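# Stand four objects upright on the two counters

## Task

Get the bottle and the green drink can standing upright on the high counter, and the blue capacitor and the wire spool standing upright on the low counter. The wall lift is unpowered: whichever car is heavier sinks and the other one rises.

## Robot and tools

Robots: four identical i2rt Big YAM arms named arm1, arm2, arm3 and arm4. Each has six joints, a five-fingered right hand and a camera on its wrist. arm1 and arm2 stand on the low counter (top z=+0.350); arm3 and arm4 stand on the high counter (top z=+0.150 above 1.0, i.e. z=+1.150). Feet in metres: arm1 (0.823, -0.837, 0.375), arm2 (0.828, 0.853, 0.450), arm3 (-0.474, -0.678, 1.169), arm4 (-0.488, 0.672, 1.242). Each foot faces along its own +x. Room cameras cam_high and cam_low are fixed; wrist cameras are arm1_cam_wrist to arm4_cam_wrist. The lift in the wall carries things between levels only by weight difference between its two cars.

Frame: a single scene frame, origin on the floor, +z up, lengths in metres, orientation as a quaternion in w,x,y,z order. The hand point sits 0.045 m ahead of the palm; its +z runs along straight fingers, +y out of the palm, +x across the palm away from the thumb. Printed hand positions get less accurate at long reach; hands often settle a centimetre or more away from what was asked.

move: one action for any subset of arms. Arguments are arm1, arm2, arm3, arm4 (each an object, one per arm) and cameras (list of camera names, or ["all"], or [] for none). An arm that is omitted receives nothing new but may still be driving toward an older target. Inside an arm's object:
- joints: absolute targets keyed by name. joint1_rad -2.879..2.879 (base yaw, positive counter-clockwise from above), joint2_rad 0..3.141 (shoulder), joint3_rad 0..3.019 (elbow), joint4_rad -1.692..1.57 (hand pitch, positive tips fingers up), joint5_rad -1.57..1.57 (sideways, positive to the arm's right), joint6_rad -2.094..2.094 (roll, positive clockwise seen from behind). Radians. Finger keys hand_little, hand_ring, hand_middle, hand_index, hand_thumb_bend, hand_thumb_turn run -1 (closed; for thumb_turn, in front of the palm) to +1 (open/straight; for thumb_turn, beside the palm). hand_force_limit (-1..1, about 0 to 10 N fingertip force, 15 N for thumb motors) and hand_speed (-0.96..1; full speed from +0.48 up) are settings, not motions.
- target: one list of seven numbers [x, y, z, qw, qx, qy, qz], an absolute hand pose in the scene frame in metres. The hand moves on a straight line from its current hand_target to it. When target is present, joints may carry only the hand keys.
- speed: top speed of that straight path, 0.002 to 0.5 m/s (default 0.25); rotation limited to twice the value in rad/s. Only allowed with target.
- min_time_s: 0.1 to 8 s, a floor on how long that arm's joint motions take; used with joints.
All arms start together. Hand paths in one call finish together, paced by the slowest; they last 0.5 to 10 s and an action never exceeds 15 s. Paths do not avoid obstacles or other arms, and hands may overshoot speed near full stretch (about 1.07 m reach). Unknown keys make a call invalid; out-of-range values get it refused, and a refusal cancels the rest of that reply's move, wait and finished_scene calls.

Results: each robot's joint_positions, Joint velocities ("within noise" when still), joint torques, hand and hand_target poses, joint_status/hand_status, hand_stopped_by (six words for little, ring, middle, index, thumb_bend, thumb_turn: moving, target, force, stalled, fault) and the *_load_n finger loads in N (positive = pushed open). The "move" line gives done or the worst status per commanded arm. "pictures" lists image order; "as last shown" marks unchanged robots. off_target means resting short while still pushing; time_out means the arm now pushes toward a nearby clipped target (send its reported position to relax); "joint command not followed" or "pose unreachable" means a safety check held back the motion; on_its_own lists uncommanded activity. MOTOR HOT warns of heating; an OVER-TEMPERATURE FAULT drops the arm for 30 to 60 s.

Gripping: a finger motor only starts when its target changes. It stops at the target or when its load hits hand_force_limit, then locks. For a gentle grip close with hand_speed at -0.94 or lower and a modest force limit; to tighten, raise the limit and send a more closed target; to release, send a more open one. A thumb turned in front of the palm plus fingers can wrap objects about 0.035 to 0.065 m thick. Mind the wrist bracket on the little-finger side.

wait: seconds (0 to 10), optional cameras; nothing new is commanded. zoom_image: camera name and region [x0, y0, x1, y1] in pixels of that camera's latest image, at most 504 by 504. show_instructions: shows reference images. finished_scene: scene (this scene's number); objects must stay placed without help.

Avoid: arms pressing on each other (including gripping another hand's fingers), hard hits on fixed or heavy things, dropping parts from height or releasing them while moving, knocking anything out of the work area, heavy forces on fingers, and arms left stretched or pushing into unreachable poses, which overheats motors. Loose objects may get nudged occasionally.

Each tool is called after "Emit:" as name([rows], argument=value, ...), one row to a line, values as JSON.

Reference images:

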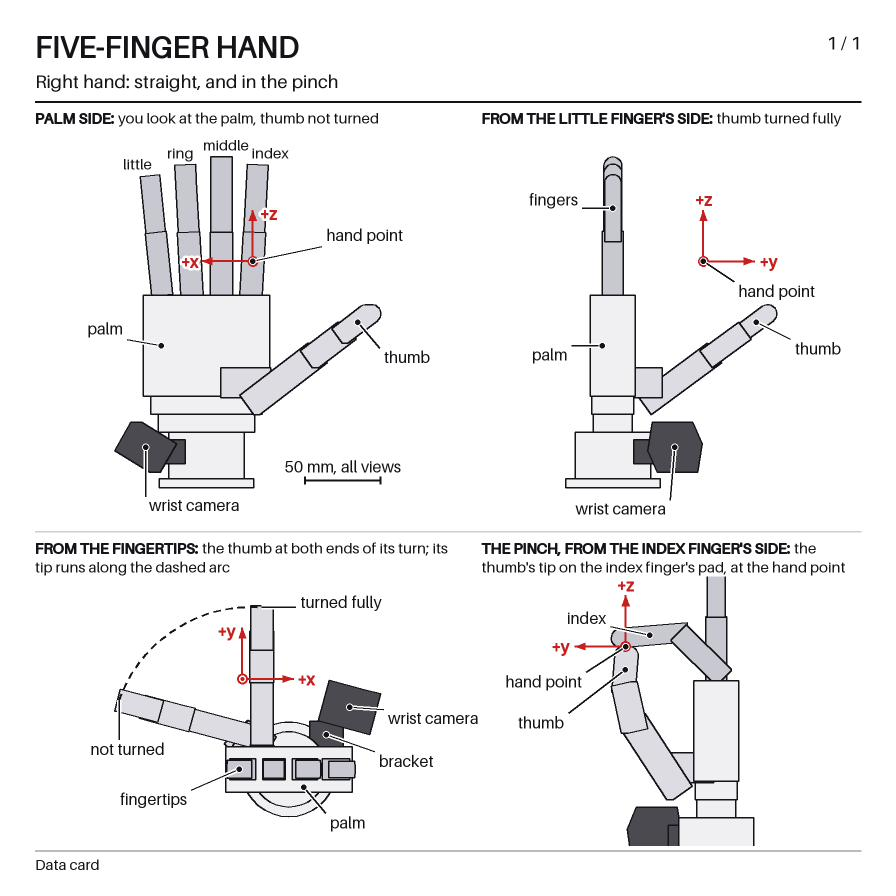

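## Session

Emit:
move()

Scene clock: 0.00 s.
Joint torques (N m): no reading
Motor temperatures (°C): arm1=[28 28 27 25 27 27] | arm2=[36 31 31 29 28 25] | arm3=[35 33 32 30 29 28] | arm4=[28 33 28 29 25 27]
Heat: arm1: hottest joint1_rad 28 °C; arm2: hottest joint1_rad 36 °C; arm3: hottest joint1_rad 35 °C; arm4: hottest joint2_rad 33 °C.
Joint velocities: within noise
arm1.joint_positions: joint1_rad=-1.159 joint2_rad=+0.642 joint3_rad=+1.381 joint4_rad=-1.536 joint5_rad=+0.000 joint6_rad=-1.200 hand_little=+1.000 hand_ring=+1.000 hand_middle=+1.000 hand_index=+1.000 hand_thumb_turn=+1.000 hand_thumb_bend=+1.000 hand_force_limit=+0.000 hand_speed=-0.800
arm1.joint_status: not commanded
arm1.hand_stopped_by: target,target,target,target,target,target
arm1.little_load_n: 0.0
arm1.ring_load_n: 0.0
arm1.middle_load_n: -0.5
arm1.index_load_n: 0.0
arm1.thumb_bend_load_n: 0.0
arm1.thumb_turn_load_n: 0.0
arm1.hand: x=+0.7948 y=-0.6384 z=+0.8153 quat_wxyz=(-0.337, +0.665, +0.647, +0.161) (m; scene frame)
arm1.hand_target: x=+0.7948 y=-0.6386 z=+0.8230 quat_wxyz=(-0.345, +0.662, +0.645, +0.165) (m; scene frame)
arm1.hand_status: not commanded
arm2.joint_positions: joint1_rad=-1.089 joint2_rad=+0.648 joint3_rad=+1.357 joint4_rad=-1.536 joint5_rad=+0.000 joint6_rad=-1.200 hand_little=+1.000 hand_ring=+1.000 hand_middle=+1.000 hand_index=+1.000 hand_thumb_turn=+1.000 hand_thumb_bend=+1.000 hand_force_limit=+0.000 hand_speed=-0.800
arm2.joint_status: not commanded
arm2.hand_stopped_by: target,target,target,target,target,target
arm2.little_load_n: 0.0
arm2.ring_load_n: 0.0
arm2.middle_load_n: 0.0
arm2.index_load_n: 0.0
arm2.thumb_bend_load_n: 0.0
arm2.thumb_turn_load_n: 0.0
arm2.hand: x=+0.7629 y=+1.0488 z=+0.8773 quat_wxyz=(+0.339, -0.598, -0.717, -0.111) (m; scene frame)
arm2.hand_target: x=+0.7625 y=+1.0496 z=+0.8885 quat_wxyz=(+0.352, -0.595, -0.713, -0.116) (m; scene frame)
arm2.hand_status: not commanded
arm3.joint_positions: joint1_rad=-1.192 joint2_rad=+0.578 joint3_rad=+1.359 joint4_rad=-1.536 joint5_rad=+0.000 joint6_rad=-1.200 hand_little=+1.000 hand_ring=+1.000 hand_middle=+1.000 hand_index=+1.000 hand_thumb_turn=+1.000 hand_thumb_bend=+1.000 hand_force_limit=+0.000 hand_speed=-0.800
arm3.joint_status: not commanded
arm3.hand_stopped_by: target,target,target,target,target,target
arm3.little_load_n: 0.0
arm3.ring_load_n: 0.0
arm3.middle_load_n: 0.0
arm3.index_load_n: 0.0
arm3.thumb_bend_load_n: 0.0
arm3.thumb_turn_load_n: 0.0
arm3.hand: x=-0.4535 y=-0.8573 z=+1.6114 quat_wxyz=(+0.159, +0.649, -0.649, +0.363) (m; scene frame)
arm3.hand_target: x=-0.4537 y=-0.8567 z=+1.6195 quat_wxyz=(+0.163, +0.646, -0.646, +0.372) (m; scene frame)
arm3.hand_status: not commanded
arm4.joint_positions: joint1_rad=+1.081 joint2_rad=+0.636 joint3_rad=+1.326 joint4_rad=-1.536 joint5_rad=+0.000 joint6_rad=-1.200 hand_little=+1.000 hand_ring=+1.000 hand_middle=+1.000 hand_index=+1.000 hand_thumb_turn=+1.000 hand_thumb_bend=+1.000 hand_force_limit=+0.000 hand_speed=-0.800
arm4.joint_status: not commanded
arm4.hand_stopped_by: target,target,target,target,target,target
arm4.little_load_n: 0.0
arm4.ring_load_n: 0.0
arm4.middle_load_n: 0.0
arm4.index_load_n: 0.0
arm4.thumb_bend_load_n: 0.0
arm4.thumb_turn_load_n: 0.0
arm4.hand: x=-0.3647 y=+0.8233 z=+1.6623 quat_wxyz=(-0.240, +0.870, +0.340, +0.264) (m; scene frame)
arm4.hand_target: x=-0.3645 y=+0.8238 z=+1.6724 quat_wxyz=(-0.248, +0.866, +0.338, +0.273) (m; scene frame)
arm4.hand_status: not commanded
pictures: arm1_cam_wrist, arm2_cam_wrist, arm3_cam_wrist, arm4_cam_wrist, cam_high, cam_low

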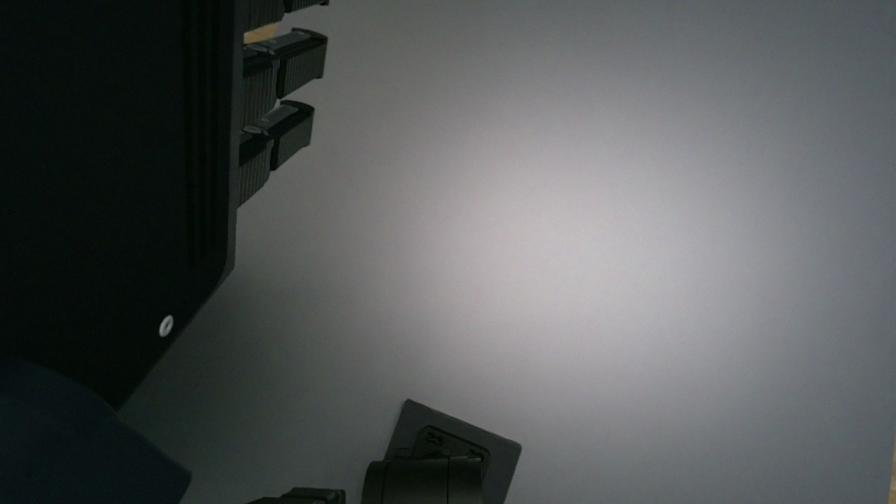

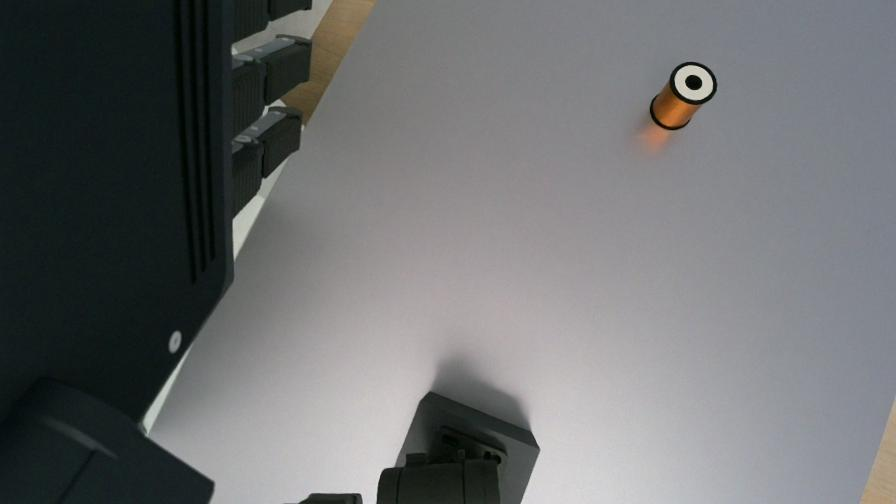

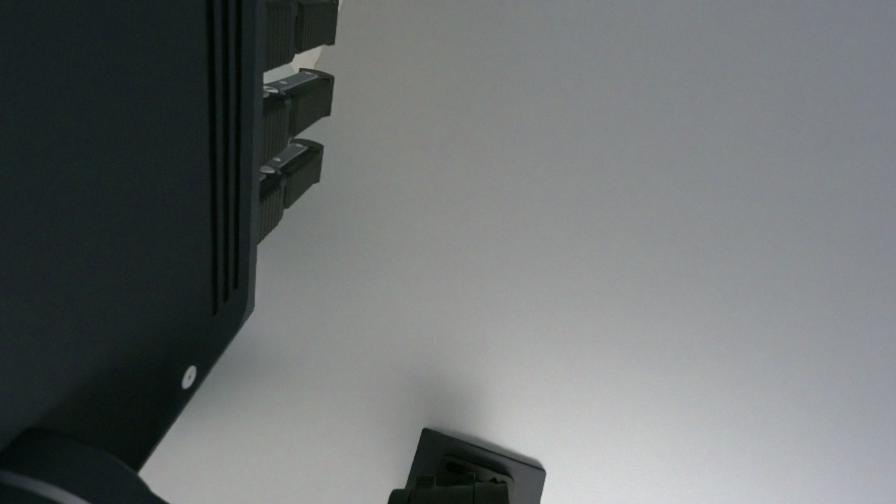

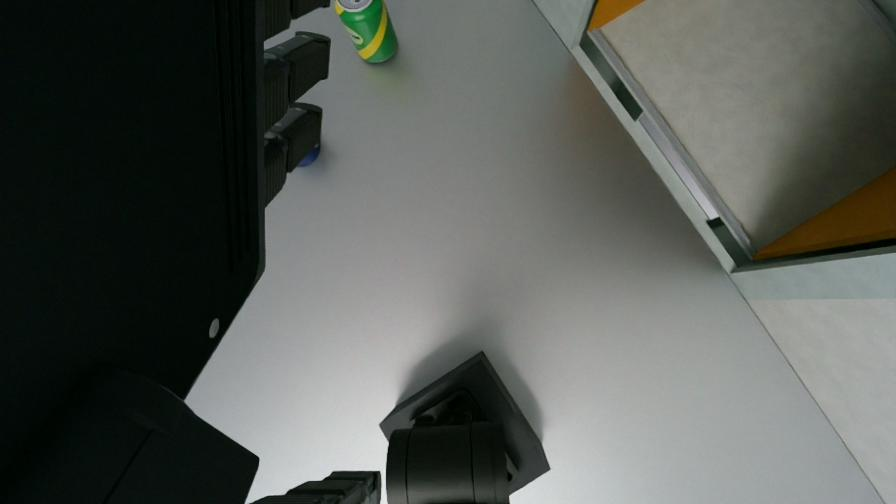

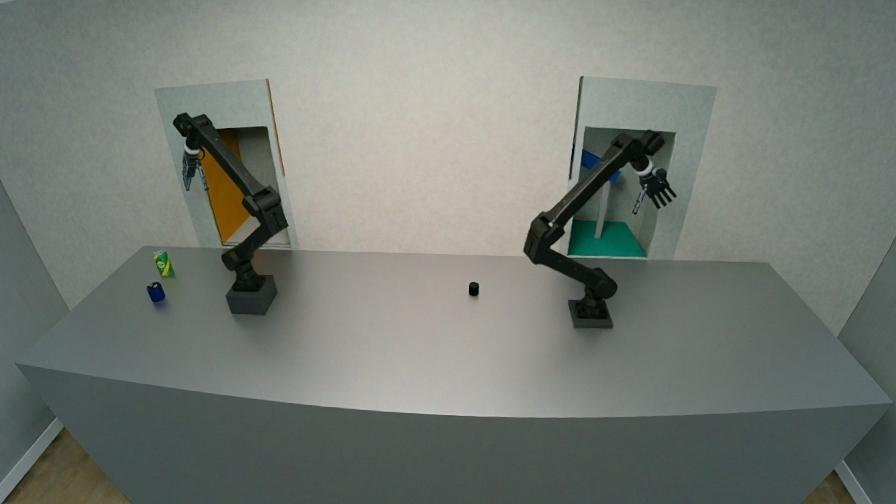

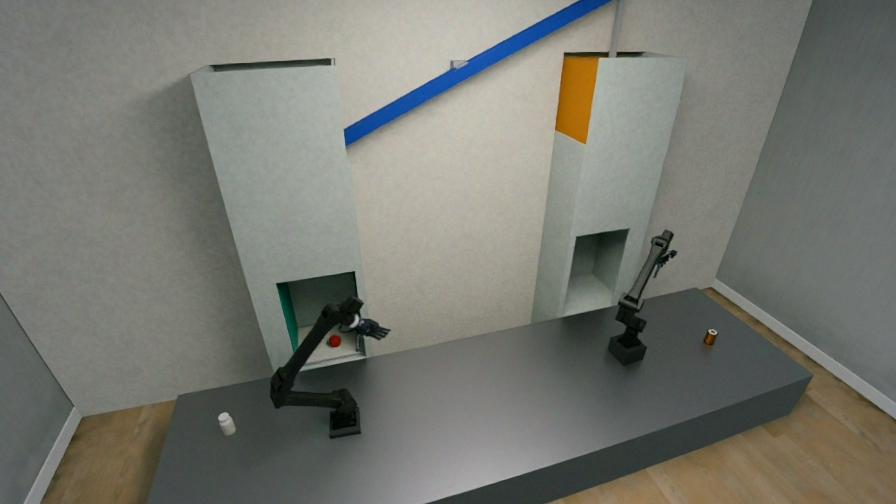

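Emit:
zoom_image(camera="cam_high", region=[100, 60, 340, 330])

Emit:
zoom_image(camera="cam_high", region=[440, 60, 740, 340])

Emit:
zoom_image(camera="cam_low", region=[180, 240, 420, 460])

Emit:
zoom_image(camera="cam_low", region=[520, 30, 780, 380])

Emit:
zoom_image(camera="arm4_cam_wrist", region=[240, 0, 440, 200])

Emit:
zoom_image(camera="arm2_cam_wrist", region=[600, 20, 760, 160])

Scaled by 1.867 from the camera's 896x504 image, which has a finer 1280x720 frame.

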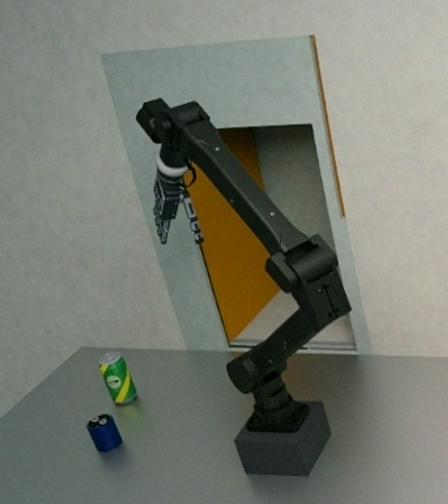

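Scaled by 1.680 from the camera's 896x504 image, which has a finer 1280x720 frame.

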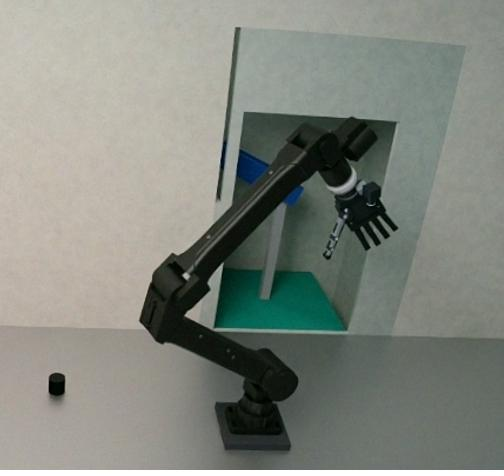

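Scaled by 2.100 from the camera's 896x504 image, which has a finer 1280x720 frame.

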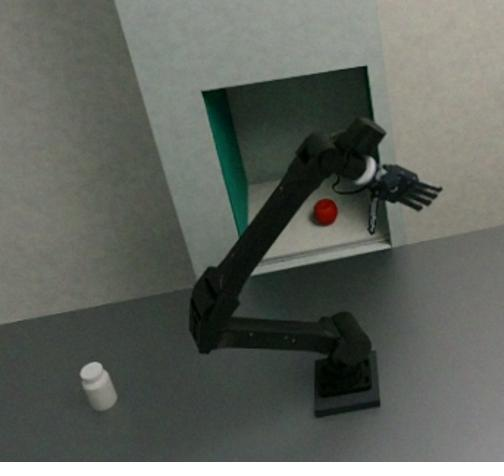

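Scaled by 1.440 from the camera's 896x504 image, which has a finer 1280x720 frame.

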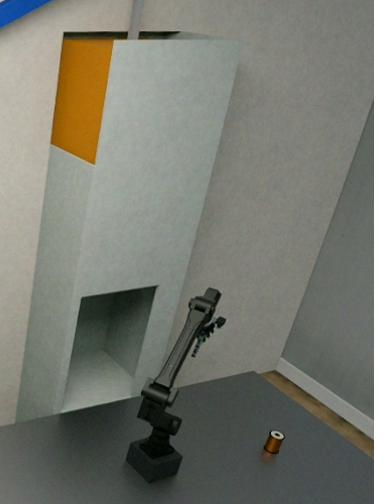

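Scaled by 2.520 from the camera's 896x504 image, which has a finer 1280x720 frame.

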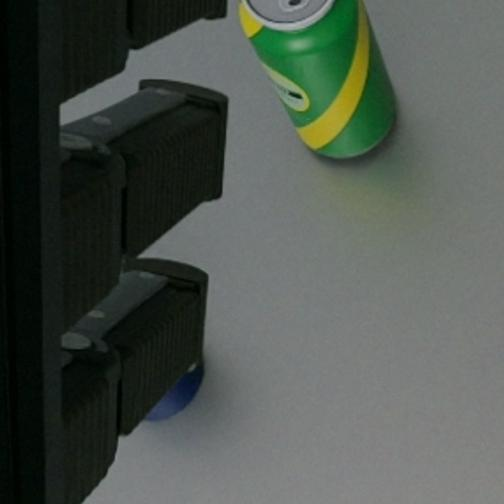

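Scaled by 3.150 from the camera's 896x504 image, which has a finer 1280x720 frame.

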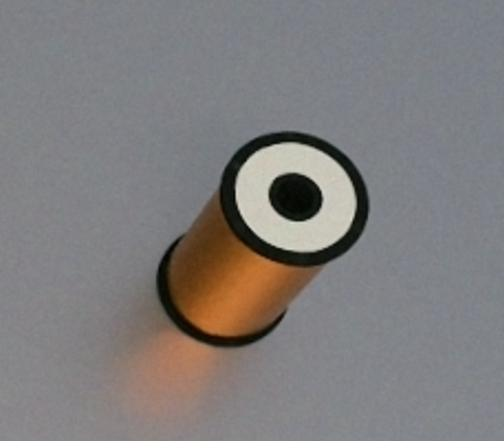

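Emit:
zoom_image(camera="cam_low", region=[300, 310, 380, 370])

Emit:
zoom_image(camera="cam_low", region=[190, 390, 260, 450])

Emit:
zoom_image(camera="cam_high", region=[130, 240, 200, 320])

Emit:
zoom_image(camera="cam_high", region=[440, 260, 510, 320])

Emit:
zoom_image(camera="cam_low", region=[670, 310, 740, 370])

Scaled by 6.300 from the camera's 896x504 image, which has a finer 1280x720 frame.

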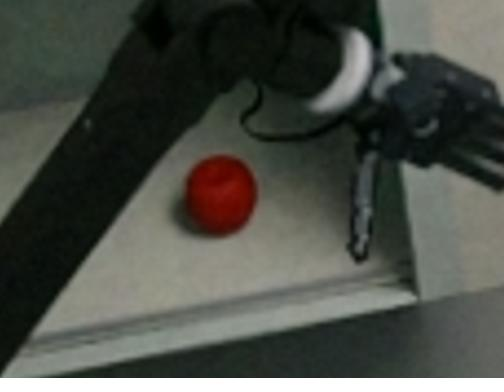

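Scaled by 7.200 from the camera's 896x504 image, which has a finer 1280x720 frame.

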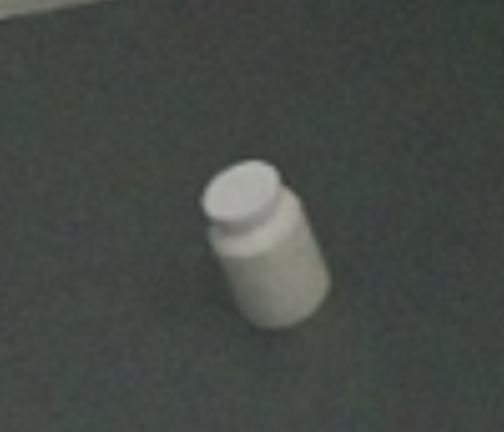

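Scaled by 6.300 from the camera's 896x504 image, which has a finer 1280x720 frame.

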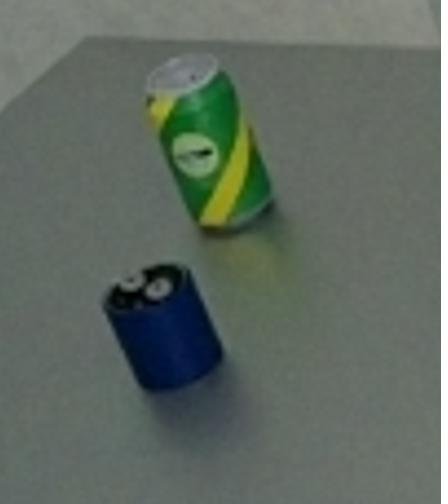

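Scaled by 7.200 from the camera's 896x504 image, which has a finer 1280x720 frame.

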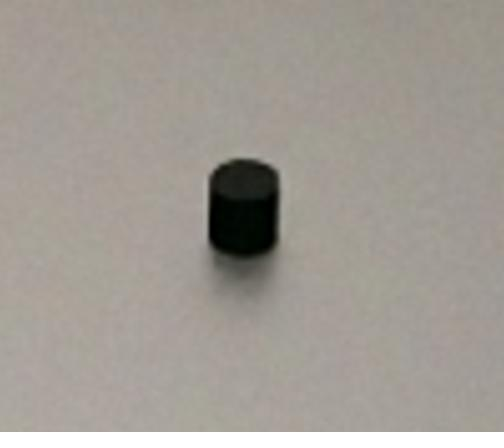

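Scaled by 7.200 from the camera's 896x504 image, which has a finer 1280x720 frame.

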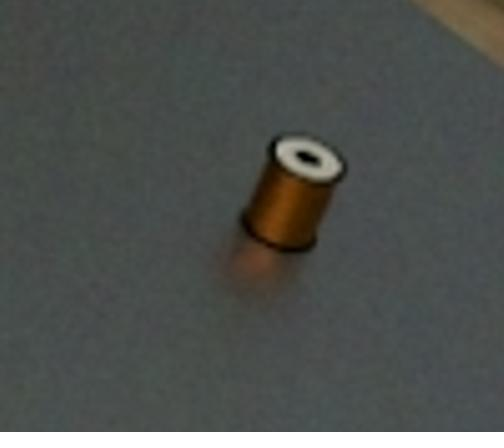

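Emit:
move(arm1={"joints": {"joint1_rad": 1.4, "joint4_rad": -0.9, "joint6_rad": -1.57, "hand_speed": 0.0, "hand_thumb_turn": -1}}, arm4={"joints": {"joint1_rad": 1.6, "joint4_rad": -0.9, "joint6_rad": -1.57, "hand_speed": 0.0, "hand_thumb_turn": -1}}, arm3={"joints": {"joint4_rad": -0.9, "joint6_rad": -1.57, "hand_speed": 0.0, "hand_thumb_turn": -1}}, arm2={"joints": {"joint4_rad": -0.9, "joint6_rad": -1.57, "hand_speed": 0.0, "hand_thumb_turn": -1}}, cameras=["arm1_cam_wrist", "arm4_cam_wrist", "cam_high", "cam_low"])

Scene clock: 240.27 s.
Joint torques (N m): arm1=[0.62 2.14 9.5 2.17 -0.04 -0.18] | arm2=[0.62 0.21 9.13 3.26 -0.01 -0.16] | arm3=[-0.26 1.49 10.28 3.28 0.05 -0.18] | arm4=[1.44 1.55 11.45 2.81 -0.03 -0.24]
Motor temperatures (°C): arm1=[28 28 35 25 27 26] | arm2=[35 30 38 29 28 24] | arm3=[34 33 42 30 28 27] | arm4=[27 32 40 28 25 26]
Heat: arm1: hottest joint3_rad 35 °C; arm2: hottest joint3_rad 38 °C; arm3: hottest joint3_rad 42 °C; arm4: hottest joint3_rad 40 °C.
move: arm1 done; arm2 done; arm3 done; arm4 done
Joint velocities: within noise
arm1.joint_positions: joint1_rad=+1.385 joint2_rad=+0.642 joint3_rad=+1.381 joint4_rad=-0.916 joint5_rad=+0.000 joint6_rad=-1.558 hand_little=+1.000 hand_ring=+1.000 hand_middle=+1.000 hand_index=+1.000 hand_thumb_turn=-1.000 hand_thumb_bend=+1.000 hand_force_limit=+0.000 hand_speed=+0.000
arm1.joint_status: all done
arm1.hand_stopped_by: target,target,target,target,target,target
arm1.little_load_n: 0.0
arm1.ring_load_n: 0.0
arm1.middle_load_n: 0.0
arm1.index_load_n: 0.0
arm1.thumb_bend_load_n: 0.0
arm1.thumb_turn_load_n: 0.0
arm1.hand: x=+0.6795 y=-1.1097 z=+0.9643 quat_wxyz=(-0.502, -0.460, +0.613, -0.400) (m; scene frame)
arm1.hand_target: x=+0.6834 y=-1.1093 z=+0.9783 quat_wxyz=(-0.512, -0.462, +0.599, -0.408) (m; scene frame)
arm1.hand_status: not commanded
arm2.joint_positions: joint1_rad=-1.089 joint2_rad=+0.648 joint3_rad=+1.357 joint4_rad=-0.923 joint5_rad=+0.000 joint6_rad=-1.560 hand_little=+1.000 hand_ring=+1.000 hand_middle=+1.000 hand_index=+1.000 hand_thumb_turn=-1.000 hand_thumb_bend=+1.000 hand_force_limit=+0.000 hand_speed=+0.000
arm2.joint_status: all done
arm2.hand_stopped_by: target,target,target,target,target,target
arm2.little_load_n: 0.5
arm2.ring_load_n: 0.0
arm2.middle_load_n: 0.0
arm2.index_load_n: 0.0
arm2.thumb_bend_load_n: 0.0
arm2.thumb_turn_load_n: 0.0
arm2.hand: x=+0.7168 y=+1.1531 z=+1.0195 quat_wxyz=(+0.546, -0.386, -0.681, -0.298) (m; scene frame)
arm2.hand_target: x=+0.7180 y=+1.1519 z=+1.0391 quat_wxyz=(+0.560, -0.376, -0.670, -0.310) (m; scene frame)
arm2.hand_status: not commanded
arm3.joint_positions: joint1_rad=-1.192 joint2_rad=+0.578 joint3_rad=+1.359 joint4_rad=-0.919 joint5_rad=+0.000 joint6_rad=-1.561 hand_little=+1.000 hand_ring=+1.000 hand_middle=+1.000 hand_index=+1.000 hand_thumb_turn=-1.000 hand_thumb_bend=+1.000 hand_force_limit=+0.000 hand_speed=+0.000
arm3.joint_status: all done
arm3.hand_stopped_by: target,target,target,target,target,target
arm3.little_load_n: 0.0
arm3.ring_load_n: 0.0
arm3.middle_load_n: 0.0
arm3.index_load_n: 0.0
arm3.thumb_bend_load_n: 0.0
arm3.thumb_turn_load_n: 0.0
arm3.hand: x=-0.4310 y=-0.9569 z=+1.7638 quat_wxyz=(+0.367, +0.621, -0.429, +0.544) (m; scene frame)
arm3.hand_target: x=-0.4324 y=-0.9544 z=+1.7788 quat_wxyz=(+0.378, +0.612, -0.420, +0.554) (m; scene frame)
arm3.hand_status: not commanded
arm4.joint_positions: joint1_rad=+1.585 joint2_rad=+0.636 joint3_rad=+1.326 joint4_rad=-0.922 joint5_rad=+0.000 joint6_rad=-1.557 hand_little=+1.000 hand_ring=+1.000 hand_middle=+1.000 hand_index=+1.000 hand_thumb_turn=-1.000 hand_thumb_bend=+1.000 hand_force_limit=+0.000 hand_speed=+0.000
arm4.joint_status: all done
arm4.hand_stopped_by: target,target,target,target,target,target
arm4.little_load_n: 0.0
arm4.ring_load_n: 0.0
arm4.middle_load_n: 0.0
arm4.index_load_n: 0.0
arm4.thumb_bend_load_n: 0.0
arm4.thumb_turn_load_n: 0.5
arm4.hand: x=-0.4452 y=+0.9791 z=+1.8039 quat_wxyz=(-0.451, +0.543, +0.565, +0.427) (m; scene frame)
arm4.hand_target: x=-0.4494 y=+0.9782 z=+1.8223 quat_wxyz=(-0.464, +0.526, +0.562, +0.438) (m; scene frame)
arm4.hand_status: not commanded
pictures: arm1_cam_wrist, arm4_cam_wrist, cam_high, cam_low
camera_calibration:
arm1_cam_wrist: T_world_to_cam=[[-0.954598, 0.154793, 0.254522, 0.575496], [-0.0755245, 0.700727, -0.70942, 1.50908], [-0.288164, -0.696434, -0.657222, 0.170686], [0, 0, 0, 1]] pos_world=[0.712525, -1.02767, 1.03628]
arm4_cam_wrist: T_world_to_cam=[[0.973245, 0.110262, 0.201585, -0.0338912], [0.218326, -0.717207, -0.661776, 1.98798], [0.0716093, 0.688082, -0.722091, 0.778465], [0, 0, 0, 1]] pos_world=[-0.456789, 0.89388, 1.88455]

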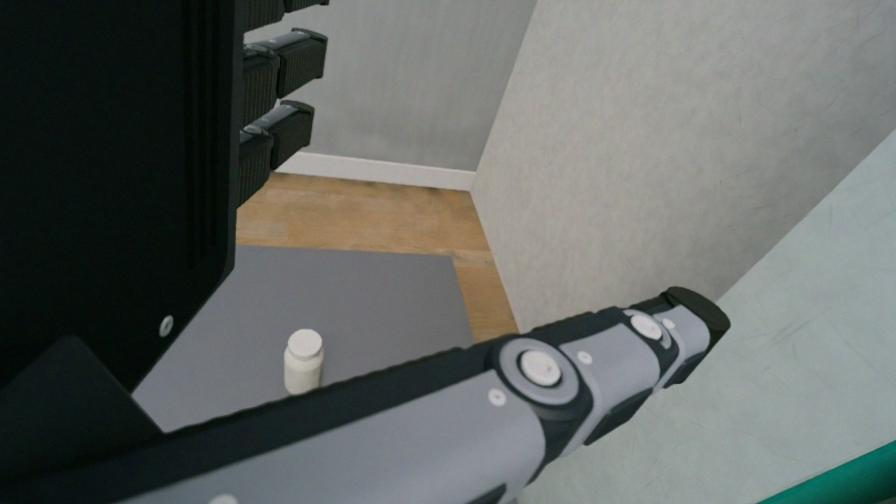

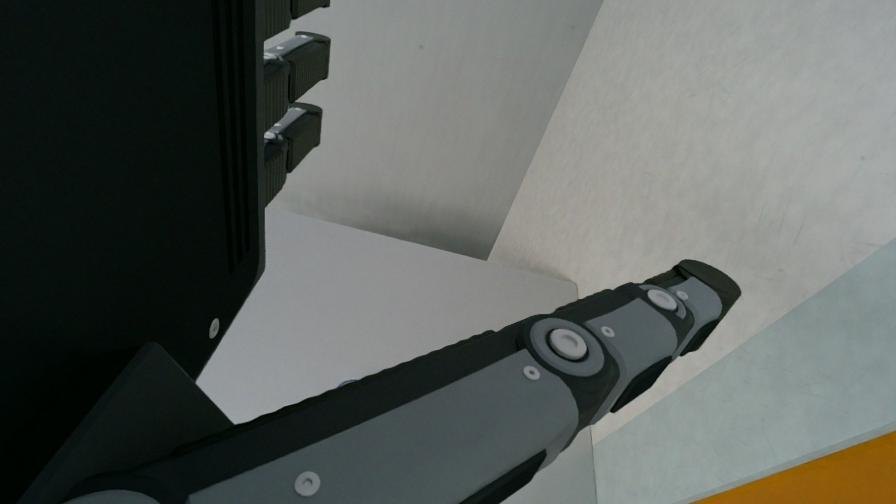

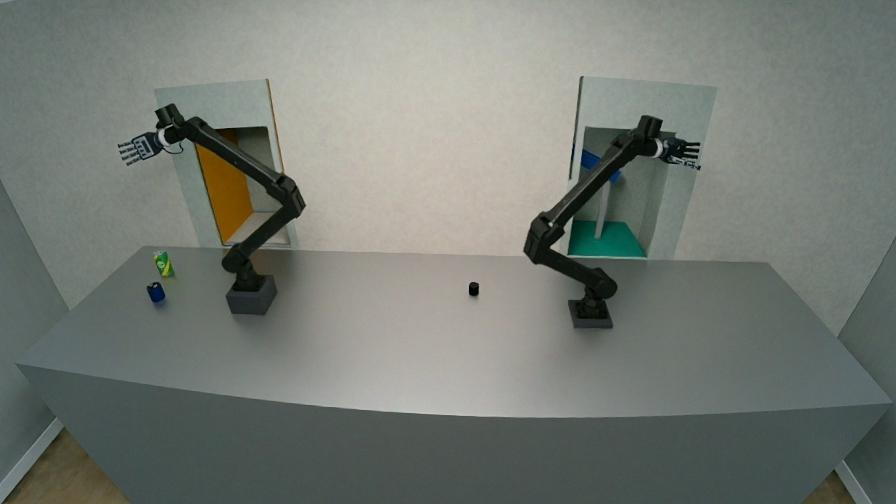

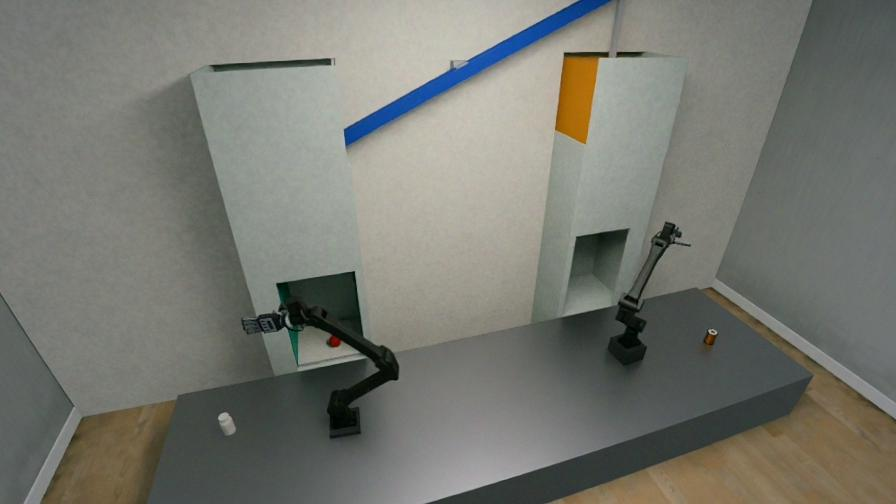

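Emit:
move(arm1={"target": [0.714, -1.271, 0.42, -0.5495, -0.4450, 0.5495, -0.4450]}, arm4={"target": [-0.524, 0.983, 1.30, 0.3913, -0.6078, -0.5099, -0.4664]}, cameras=["arm1_cam_wrist", "arm4_cam_wrist"])

Scene clock: 273.10 s.
Joint torques (N m): arm1=[0.79 -7 2.44 2.15 0.01 -0.19] | arm2=[0.67 0.26 9.14 3.23 0 -0.17] | arm3=[-0.15 1.55 10.24 3.38 0.07 -0.18] | arm4=[1.26 -1.73 5.33 2.32 0.28 -0.26]
Motor temperatures (°C): arm1=[28 28 35 25 27 26] | arm2=[34 30 39 29 28 24] | arm3=[33 33 42 30 28 27] | arm4=[27 32 40 28 25 27]
Heat: arm1: hottest joint3_rad 35 °C; arm2: hottest joint3_rad 39 °C; arm3: hottest joint3_rad 42 °C; arm4: hottest joint3_rad 40 °C.
move: arm1 off_target; arm4 done
Joint velocities: within noise
arm1.joint_positions: joint1_rad=+1.599 joint2_rad=+1.875 joint3_rad=+0.253 joint4_rad=+1.568 joint5_rad=+0.183 joint6_rad=-1.560 hand_little=+1.000 hand_ring=+1.000 hand_middle=+1.000 hand_index=+1.000 hand_thumb_turn=-1.000 hand_thumb_bend=+1.000 hand_force_limit=+0.000 hand_speed=+0.000
arm1.joint_status: not commanded
arm1.hand_stopped_by: target,target,target,target,target,target
arm1.little_load_n: 0.0
arm1.ring_load_n: 0.0
arm1.middle_load_n: 0.0
arm1.index_load_n: 0.0
arm1.thumb_bend_load_n: 0.0
arm1.thumb_turn_load_n: 0.5
arm1.hand: x=+0.7083 y=-1.2649 z=+0.4194 quat_wxyz=(-0.535, -0.447, +0.571, -0.433) (m; scene frame)
arm1.hand_target: x=+0.7140 y=-1.2711 z=+0.4205 quat_wxyz=(-0.538, -0.451, +0.563, -0.436) (m; scene frame)
arm1.hand_status: off_target (0.008 m and 3.3 deg from the pose sent, 0.569 m and 10.6 deg at the start; a joint's target at an end of its range on 33 of 112 steps)
arm2, arm3: as last shown
arm2.little_load_n: 0.0
arm4.joint_positions: joint1_rad=+2.239 joint2_rad=+1.202 joint3_rad=+0.117 joint4_rad=+0.677 joint5_rad=+0.846 joint6_rad=-1.239 hand_little=+1.000 hand_ring=+1.000 hand_middle=+1.000 hand_index=+1.000 hand_thumb_turn=-1.000 hand_thumb_bend=+1.000 hand_force_limit=+0.000 hand_speed=+0.000
arm4.joint_status: not commanded
arm4.hand_stopped_by: target,target,target,target,target,target
arm4.little_load_n: 0.5
arm4.ring_load_n: -0.5
arm4.middle_load_n: 0.0
arm4.index_load_n: 0.0
arm4.thumb_bend_load_n: 0.0
arm4.thumb_turn_load_n: 0.5
arm4.hand: x=-0.5219 y=+0.9860 z=+1.3022 quat_wxyz=(-0.391, +0.615, +0.502, +0.466) (m; scene frame)
arm4.hand_target: x=-0.5238 y=+0.9830 z=+1.3000 quat_wxyz=(-0.391, +0.608, +0.510, +0.466) (m; scene frame)
arm4.hand_status: done (0.004 m and 1.3 deg from the pose sent, 0.510 m and 12.7 deg at the start)
pictures: arm1_cam_wrist, arm4_cam_wrist
camera_calibration:
arm1_cam_wrist: T_world_to_cam=[[-0.948153, 0.15796, 0.275782, 0.756276], [-0.125868, 0.610157, -0.782219, 1.18508], [-0.291829, -0.776375, -0.558639, -0.427115], [0, 0, 0, 1]] pos_world=[0.741584, -1.17414, 0.479819]
arm4_cam_wrist: T_world_to_cam=[[0.974386, -0.114291, 0.193672, 0.373435], [0.0369347, -0.768193, -0.639152, 1.60378], [0.221827, 0.629934, -0.744296, 0.581615], [0, 0, 0, 1]] pos_world=[-0.552123, 0.908312, 1.38563]

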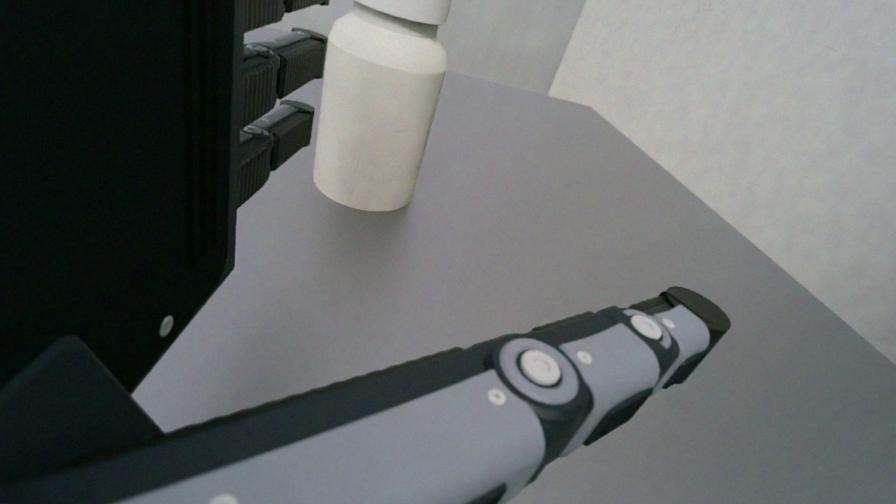

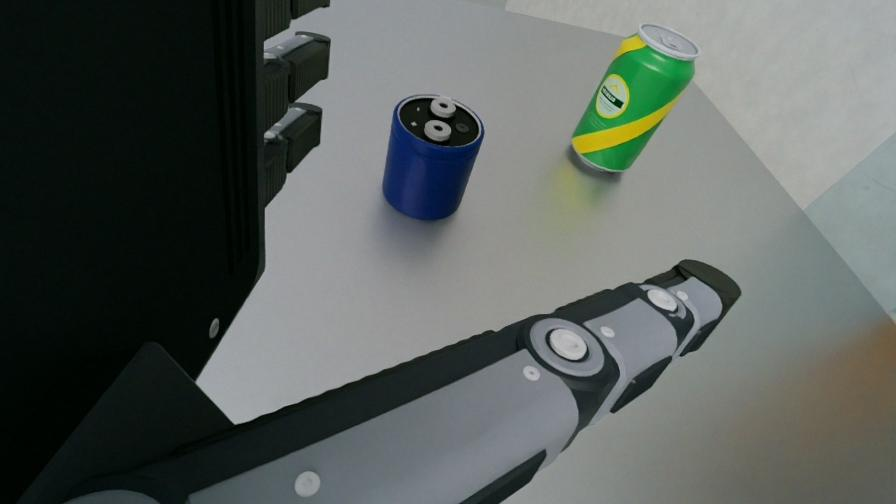

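Emit:
move(arm1={"target": [0.735, -1.275, 0.398, -0.5495, -0.4450, 0.5495, -0.4450]}, arm4={"target": [-0.505, 1.041, 1.19, 0.4217, -0.5782, -0.4851, -0.5026]}, cameras=["arm1_cam_wrist", "arm4_cam_wrist"])

Scene clock: 333.67 s.
Joint torques (N m): arm1=[0.85 -7.47 1.98 2.14 0.03 0] | arm2=[0.56 0.26 9.17 3.22 0 -0.17] | arm3=[0.03 1.67 10.32 3.38 0.07 -0.17] | arm4=[-1.2 -7.82 -0.36 2.48 0.09 -0.22]
Motor temperatures (°C): arm1=[28 28 31 25 27 26] | arm2=[34 30 40 29 28 24] | arm3=[33 32 43 30 27 27] | arm4=[27 32 33 28 25 27]
Heat: arm1: hottest joint3_rad 31 °C; arm2: hottest joint3_rad 40 °C; arm3: hottest joint3_rad 43 °C; arm4: hottest joint3_rad 33 °C.
move: arm1 off_target; arm4 off_target
Joint velocities: within noise
arm1.joint_positions: joint1_rad=+1.680 joint2_rad=+1.941 joint3_rad=+0.280 joint4_rad=+1.568 joint5_rad=+0.270 joint6_rad=-1.560 hand_little=+1.000 hand_ring=+1.000 hand_middle=+1.000 hand_index=+1.000 hand_thumb_turn=-1.000 hand_thumb_bend=+1.000 hand_force_limit=+0.000 hand_speed=+0.000
arm1.joint_status: not commanded
arm1.hand_stopped_by: target,target,target,target,target,target
arm1.little_load_n: 0.0
arm1.ring_load_n: 0.0
arm1.middle_load_n: 0.0
arm1.index_load_n: 0.0
arm1.thumb_bend_load_n: 0.0
arm1.thumb_turn_load_n: 0.0
arm1.hand: x=+0.7283 y=-1.2700 z=+0.3994 quat_wxyz=(-0.529, -0.458, +0.579, -0.419) (m; scene frame)
arm1.hand_target: x=+0.7350 y=-1.2752 z=+0.3986 quat_wxyz=(-0.528, -0.457, +0.575, -0.427) (m; scene frame)
arm1.hand_status: off_target (0.008 m and 5.3 deg from the pose sent, 0.036 m and 3.3 deg at the start; a joint's target at an end of its range on 50 of 50 steps)
arm2, arm3: as last shown
arm4.joint_positions: joint1_rad=+2.068 joint2_rad=+2.144 joint3_rad=+0.252 joint4_rad=+1.561 joint5_rad=+0.711 joint6_rad=-1.345 hand_little=+1.000 hand_ring=+1.000 hand_middle=+1.000 hand_index=+1.000 hand_thumb_turn=-1.000 hand_thumb_bend=+1.000 hand_force_limit=+0.000 hand_speed=+0.000
arm4.joint_status: not commanded
arm4.hand_stopped_by: target,target,target,target,target,target
arm4.little_load_n: 0.0
arm4.ring_load_n: 0.0
arm4.middle_load_n: 0.0
arm4.index_load_n: 0.0
arm4.thumb_bend_load_n: 0.0
arm4.thumb_turn_load_n: 0.0
arm4.hand: x=-0.5094 y=+1.0380 z=+1.1904 quat_wxyz=(-0.387, +0.613, +0.496, +0.478) (m; scene frame)
arm4.hand_target: x=-0.5053 y=+1.0412 z=+1.1905 quat_wxyz=(-0.387, +0.612, +0.492, +0.484) (m; scene frame)
arm4.hand_status: off_target (0.005 m and 6.4 deg from the pose sent, 0.126 m and 7.1 deg at the start; a joint's target at an end of its range on 27 of 50 steps)
pictures: arm1_cam_wrist, arm4_cam_wrist
camera_calibration:
arm1_cam_wrist: T_world_to_cam=[[-0.945607, 0.151749, 0.287749, 0.766986], [-0.12764, 0.640534, -0.757248, 1.20501], [-0.299224, -0.752787, -0.586324, -0.389986], [0, 0, 0, 1]] pos_world=[0.762382, -1.18182, 0.463137]
arm4_cam_wrist: T_world_to_cam=[[0.968922, -0.133636, 0.208161, 0.389032], [0.0346573, -0.759873, -0.649147, 1.57392], [0.244926, 0.636187, -0.731627, 0.452991], [0, 0, 0, 1]] pos_world=[-0.542439, 0.959781, 1.27214]

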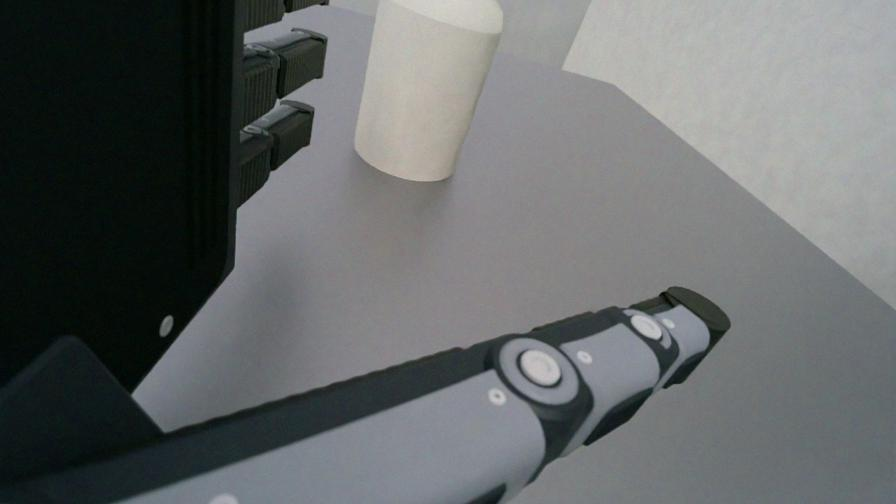

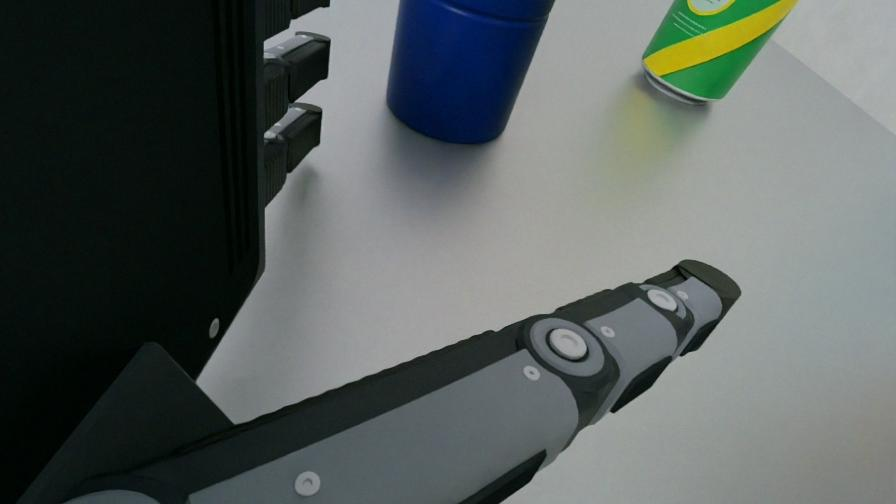

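Emit:
move(arm1={"target": [0.712, -1.397, 0.396, -0.5495, -0.4450, 0.5495, -0.4450], "speed": 0.1}, arm4={"target": [-0.476, 1.158, 1.188, 0.4217, -0.5782, -0.4851, -0.5026], "speed": 0.1}, cameras=["arm1_cam_wrist", "arm4_cam_wrist"])

Scene clock: 360.50 s.
Joint torques (N m): arm1=[-1.9 -10.81 4.49 1.22 -0.14 -0.18] | arm2=[0.56 0.21 9.14 3.19 0 -0.17] | arm3=[-0.09 1.9 10.22 3.38 0.06 -0.18] | arm4=[-1.38 -10.52 1.58 1.81 -0.03 -0.24]
Motor temperatures (°C): arm1=[28 29 30 25 27 26] | arm2=[34 30 40 29 28 24] | arm3=[33 32 43 30 27 27] | arm4=[27 33 31 28 25 27]
Heat: arm1: hottest joint3_rad 30 °C; arm2: hottest joint3_rad 40 °C; arm3: hottest joint3_rad 43 °C; arm4: hottest joint2_rad 33 °C.
move: arm1 off_target; arm4 done
Joint velocities: within noise
arm1.joint_positions: joint1_rad=+1.631 joint2_rad=+2.051 joint3_rad=+0.599 joint4_rad=+1.460 joint5_rad=+0.185 joint6_rad=-1.573 hand_little=+1.000 hand_ring=+1.000 hand_middle=+1.000 hand_index=+1.000 hand_thumb_turn=-1.000 hand_thumb_bend=+1.000 hand_force_limit=+0.000 hand_speed=+0.000
arm1.joint_status: not commanded
arm1.hand_stopped_by: target,target,target,target,target,target
arm1.little_load_n: 0.0
arm1.ring_load_n: 0.0
arm1.middle_load_n: 0.0
arm1.index_load_n: 0.0
arm1.thumb_bend_load_n: 0.0
arm1.thumb_turn_load_n: 0.0
arm1.hand: x=+0.7204 y=-1.3925 z=+0.4028 quat_wxyz=(-0.546, -0.442, +0.547, -0.455) (m; scene frame)
arm1.hand_target: x=+0.7120 y=-1.3965 z=+0.3960 quat_wxyz=(-0.549, -0.445, +0.550, -0.445) (m; scene frame)
arm1.hand_status: off_target (0.012 m and 1.2 deg from the pose sent, 0.128 m and 5.3 deg at the start)
arm2, arm3: as last shown
arm2.thumb_turn_load_n: 0.5
arm4.joint_positions: joint1_rad=+1.804 joint2_rad=+2.198 joint3_rad=+0.489 joint4_rad=+1.561 joint5_rad=+0.424 joint6_rad=-1.488 hand_little=+1.000 hand_ring=+1.000 hand_middle=+1.000 hand_index=+1.000 hand_thumb_turn=-1.000 hand_thumb_bend=+1.000 hand_force_limit=+0.000 hand_speed=+0.000
arm4.joint_status: not commanded
arm4.hand_stopped_by: target,target,target,target,target,target
arm4.little_load_n: 0.0
arm4.ring_load_n: 0.0
arm4.middle_load_n: 0.0
arm4.index_load_n: 0.0
arm4.thumb_bend_load_n: 0.5
arm4.thumb_turn_load_n: 0.0
arm4.hand: x=-0.4823 y=+1.1567 z=+1.1936 quat_wxyz=(-0.431, +0.577, +0.482, +0.499) (m; scene frame)
arm4.hand_target: x=-0.4761 y=+1.1578 z=+1.1881 quat_wxyz=(-0.422, +0.578, +0.485, +0.502) (m; scene frame)
arm4.hand_status: done (0.009 m and 1.2 deg from the pose sent, 0.125 m and 6.4 deg at the start; a joint's target at an end of its range on 22 of 56 steps)
pictures: arm1_cam_wrist, arm4_cam_wrist
camera_calibration:
arm1_cam_wrist: T_world_to_cam=[[-0.948654, 0.146477, 0.280356, 0.775035], [-0.155043, 0.557222, -0.81576, 1.21231], [-0.275711, -0.817342, -0.505901, -0.621816], [0, 0, 0, 1]] pos_world=[0.75176, -1.29729, 0.457093]
arm4_cam_wrist: T_world_to_cam=[[0.973363, -0.11529, 0.198172, 0.370678], [0.068738, -0.677855, -0.731976, 1.68568], [0.218721, 0.7261, -0.651874, 0.161356], [0, 0, 0, 1]] pos_world=[-0.511967, 1.06822, 1.2656]

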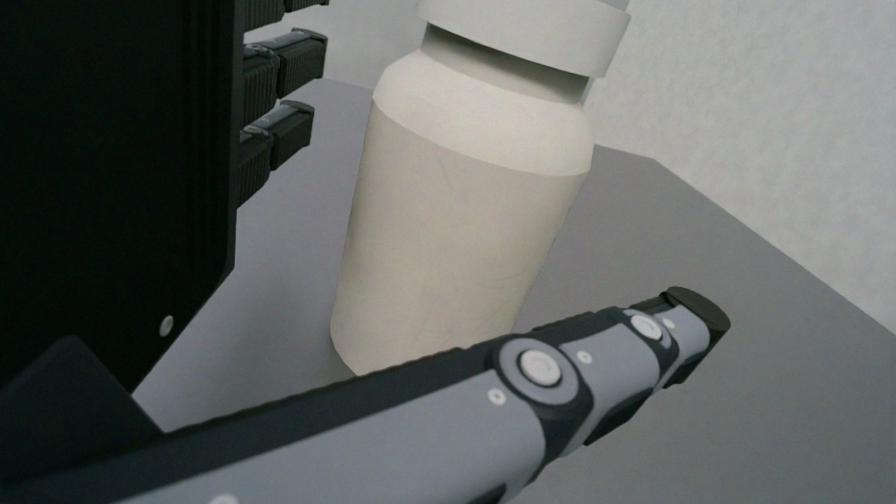

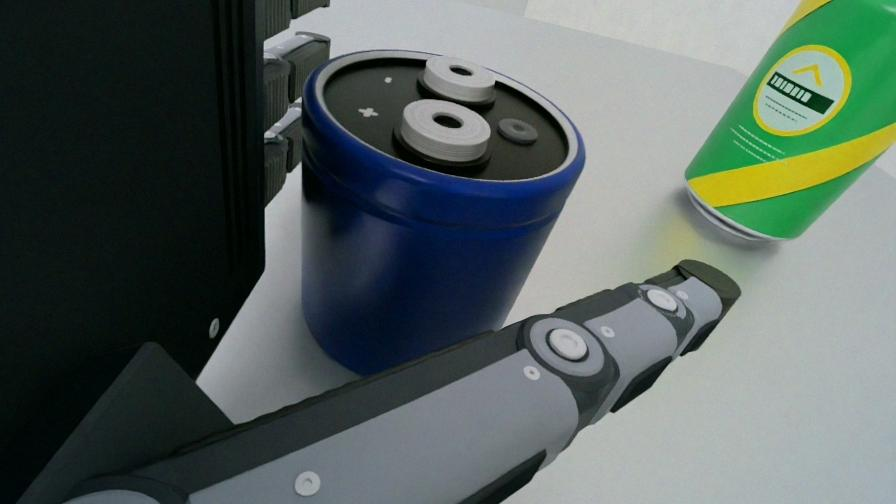

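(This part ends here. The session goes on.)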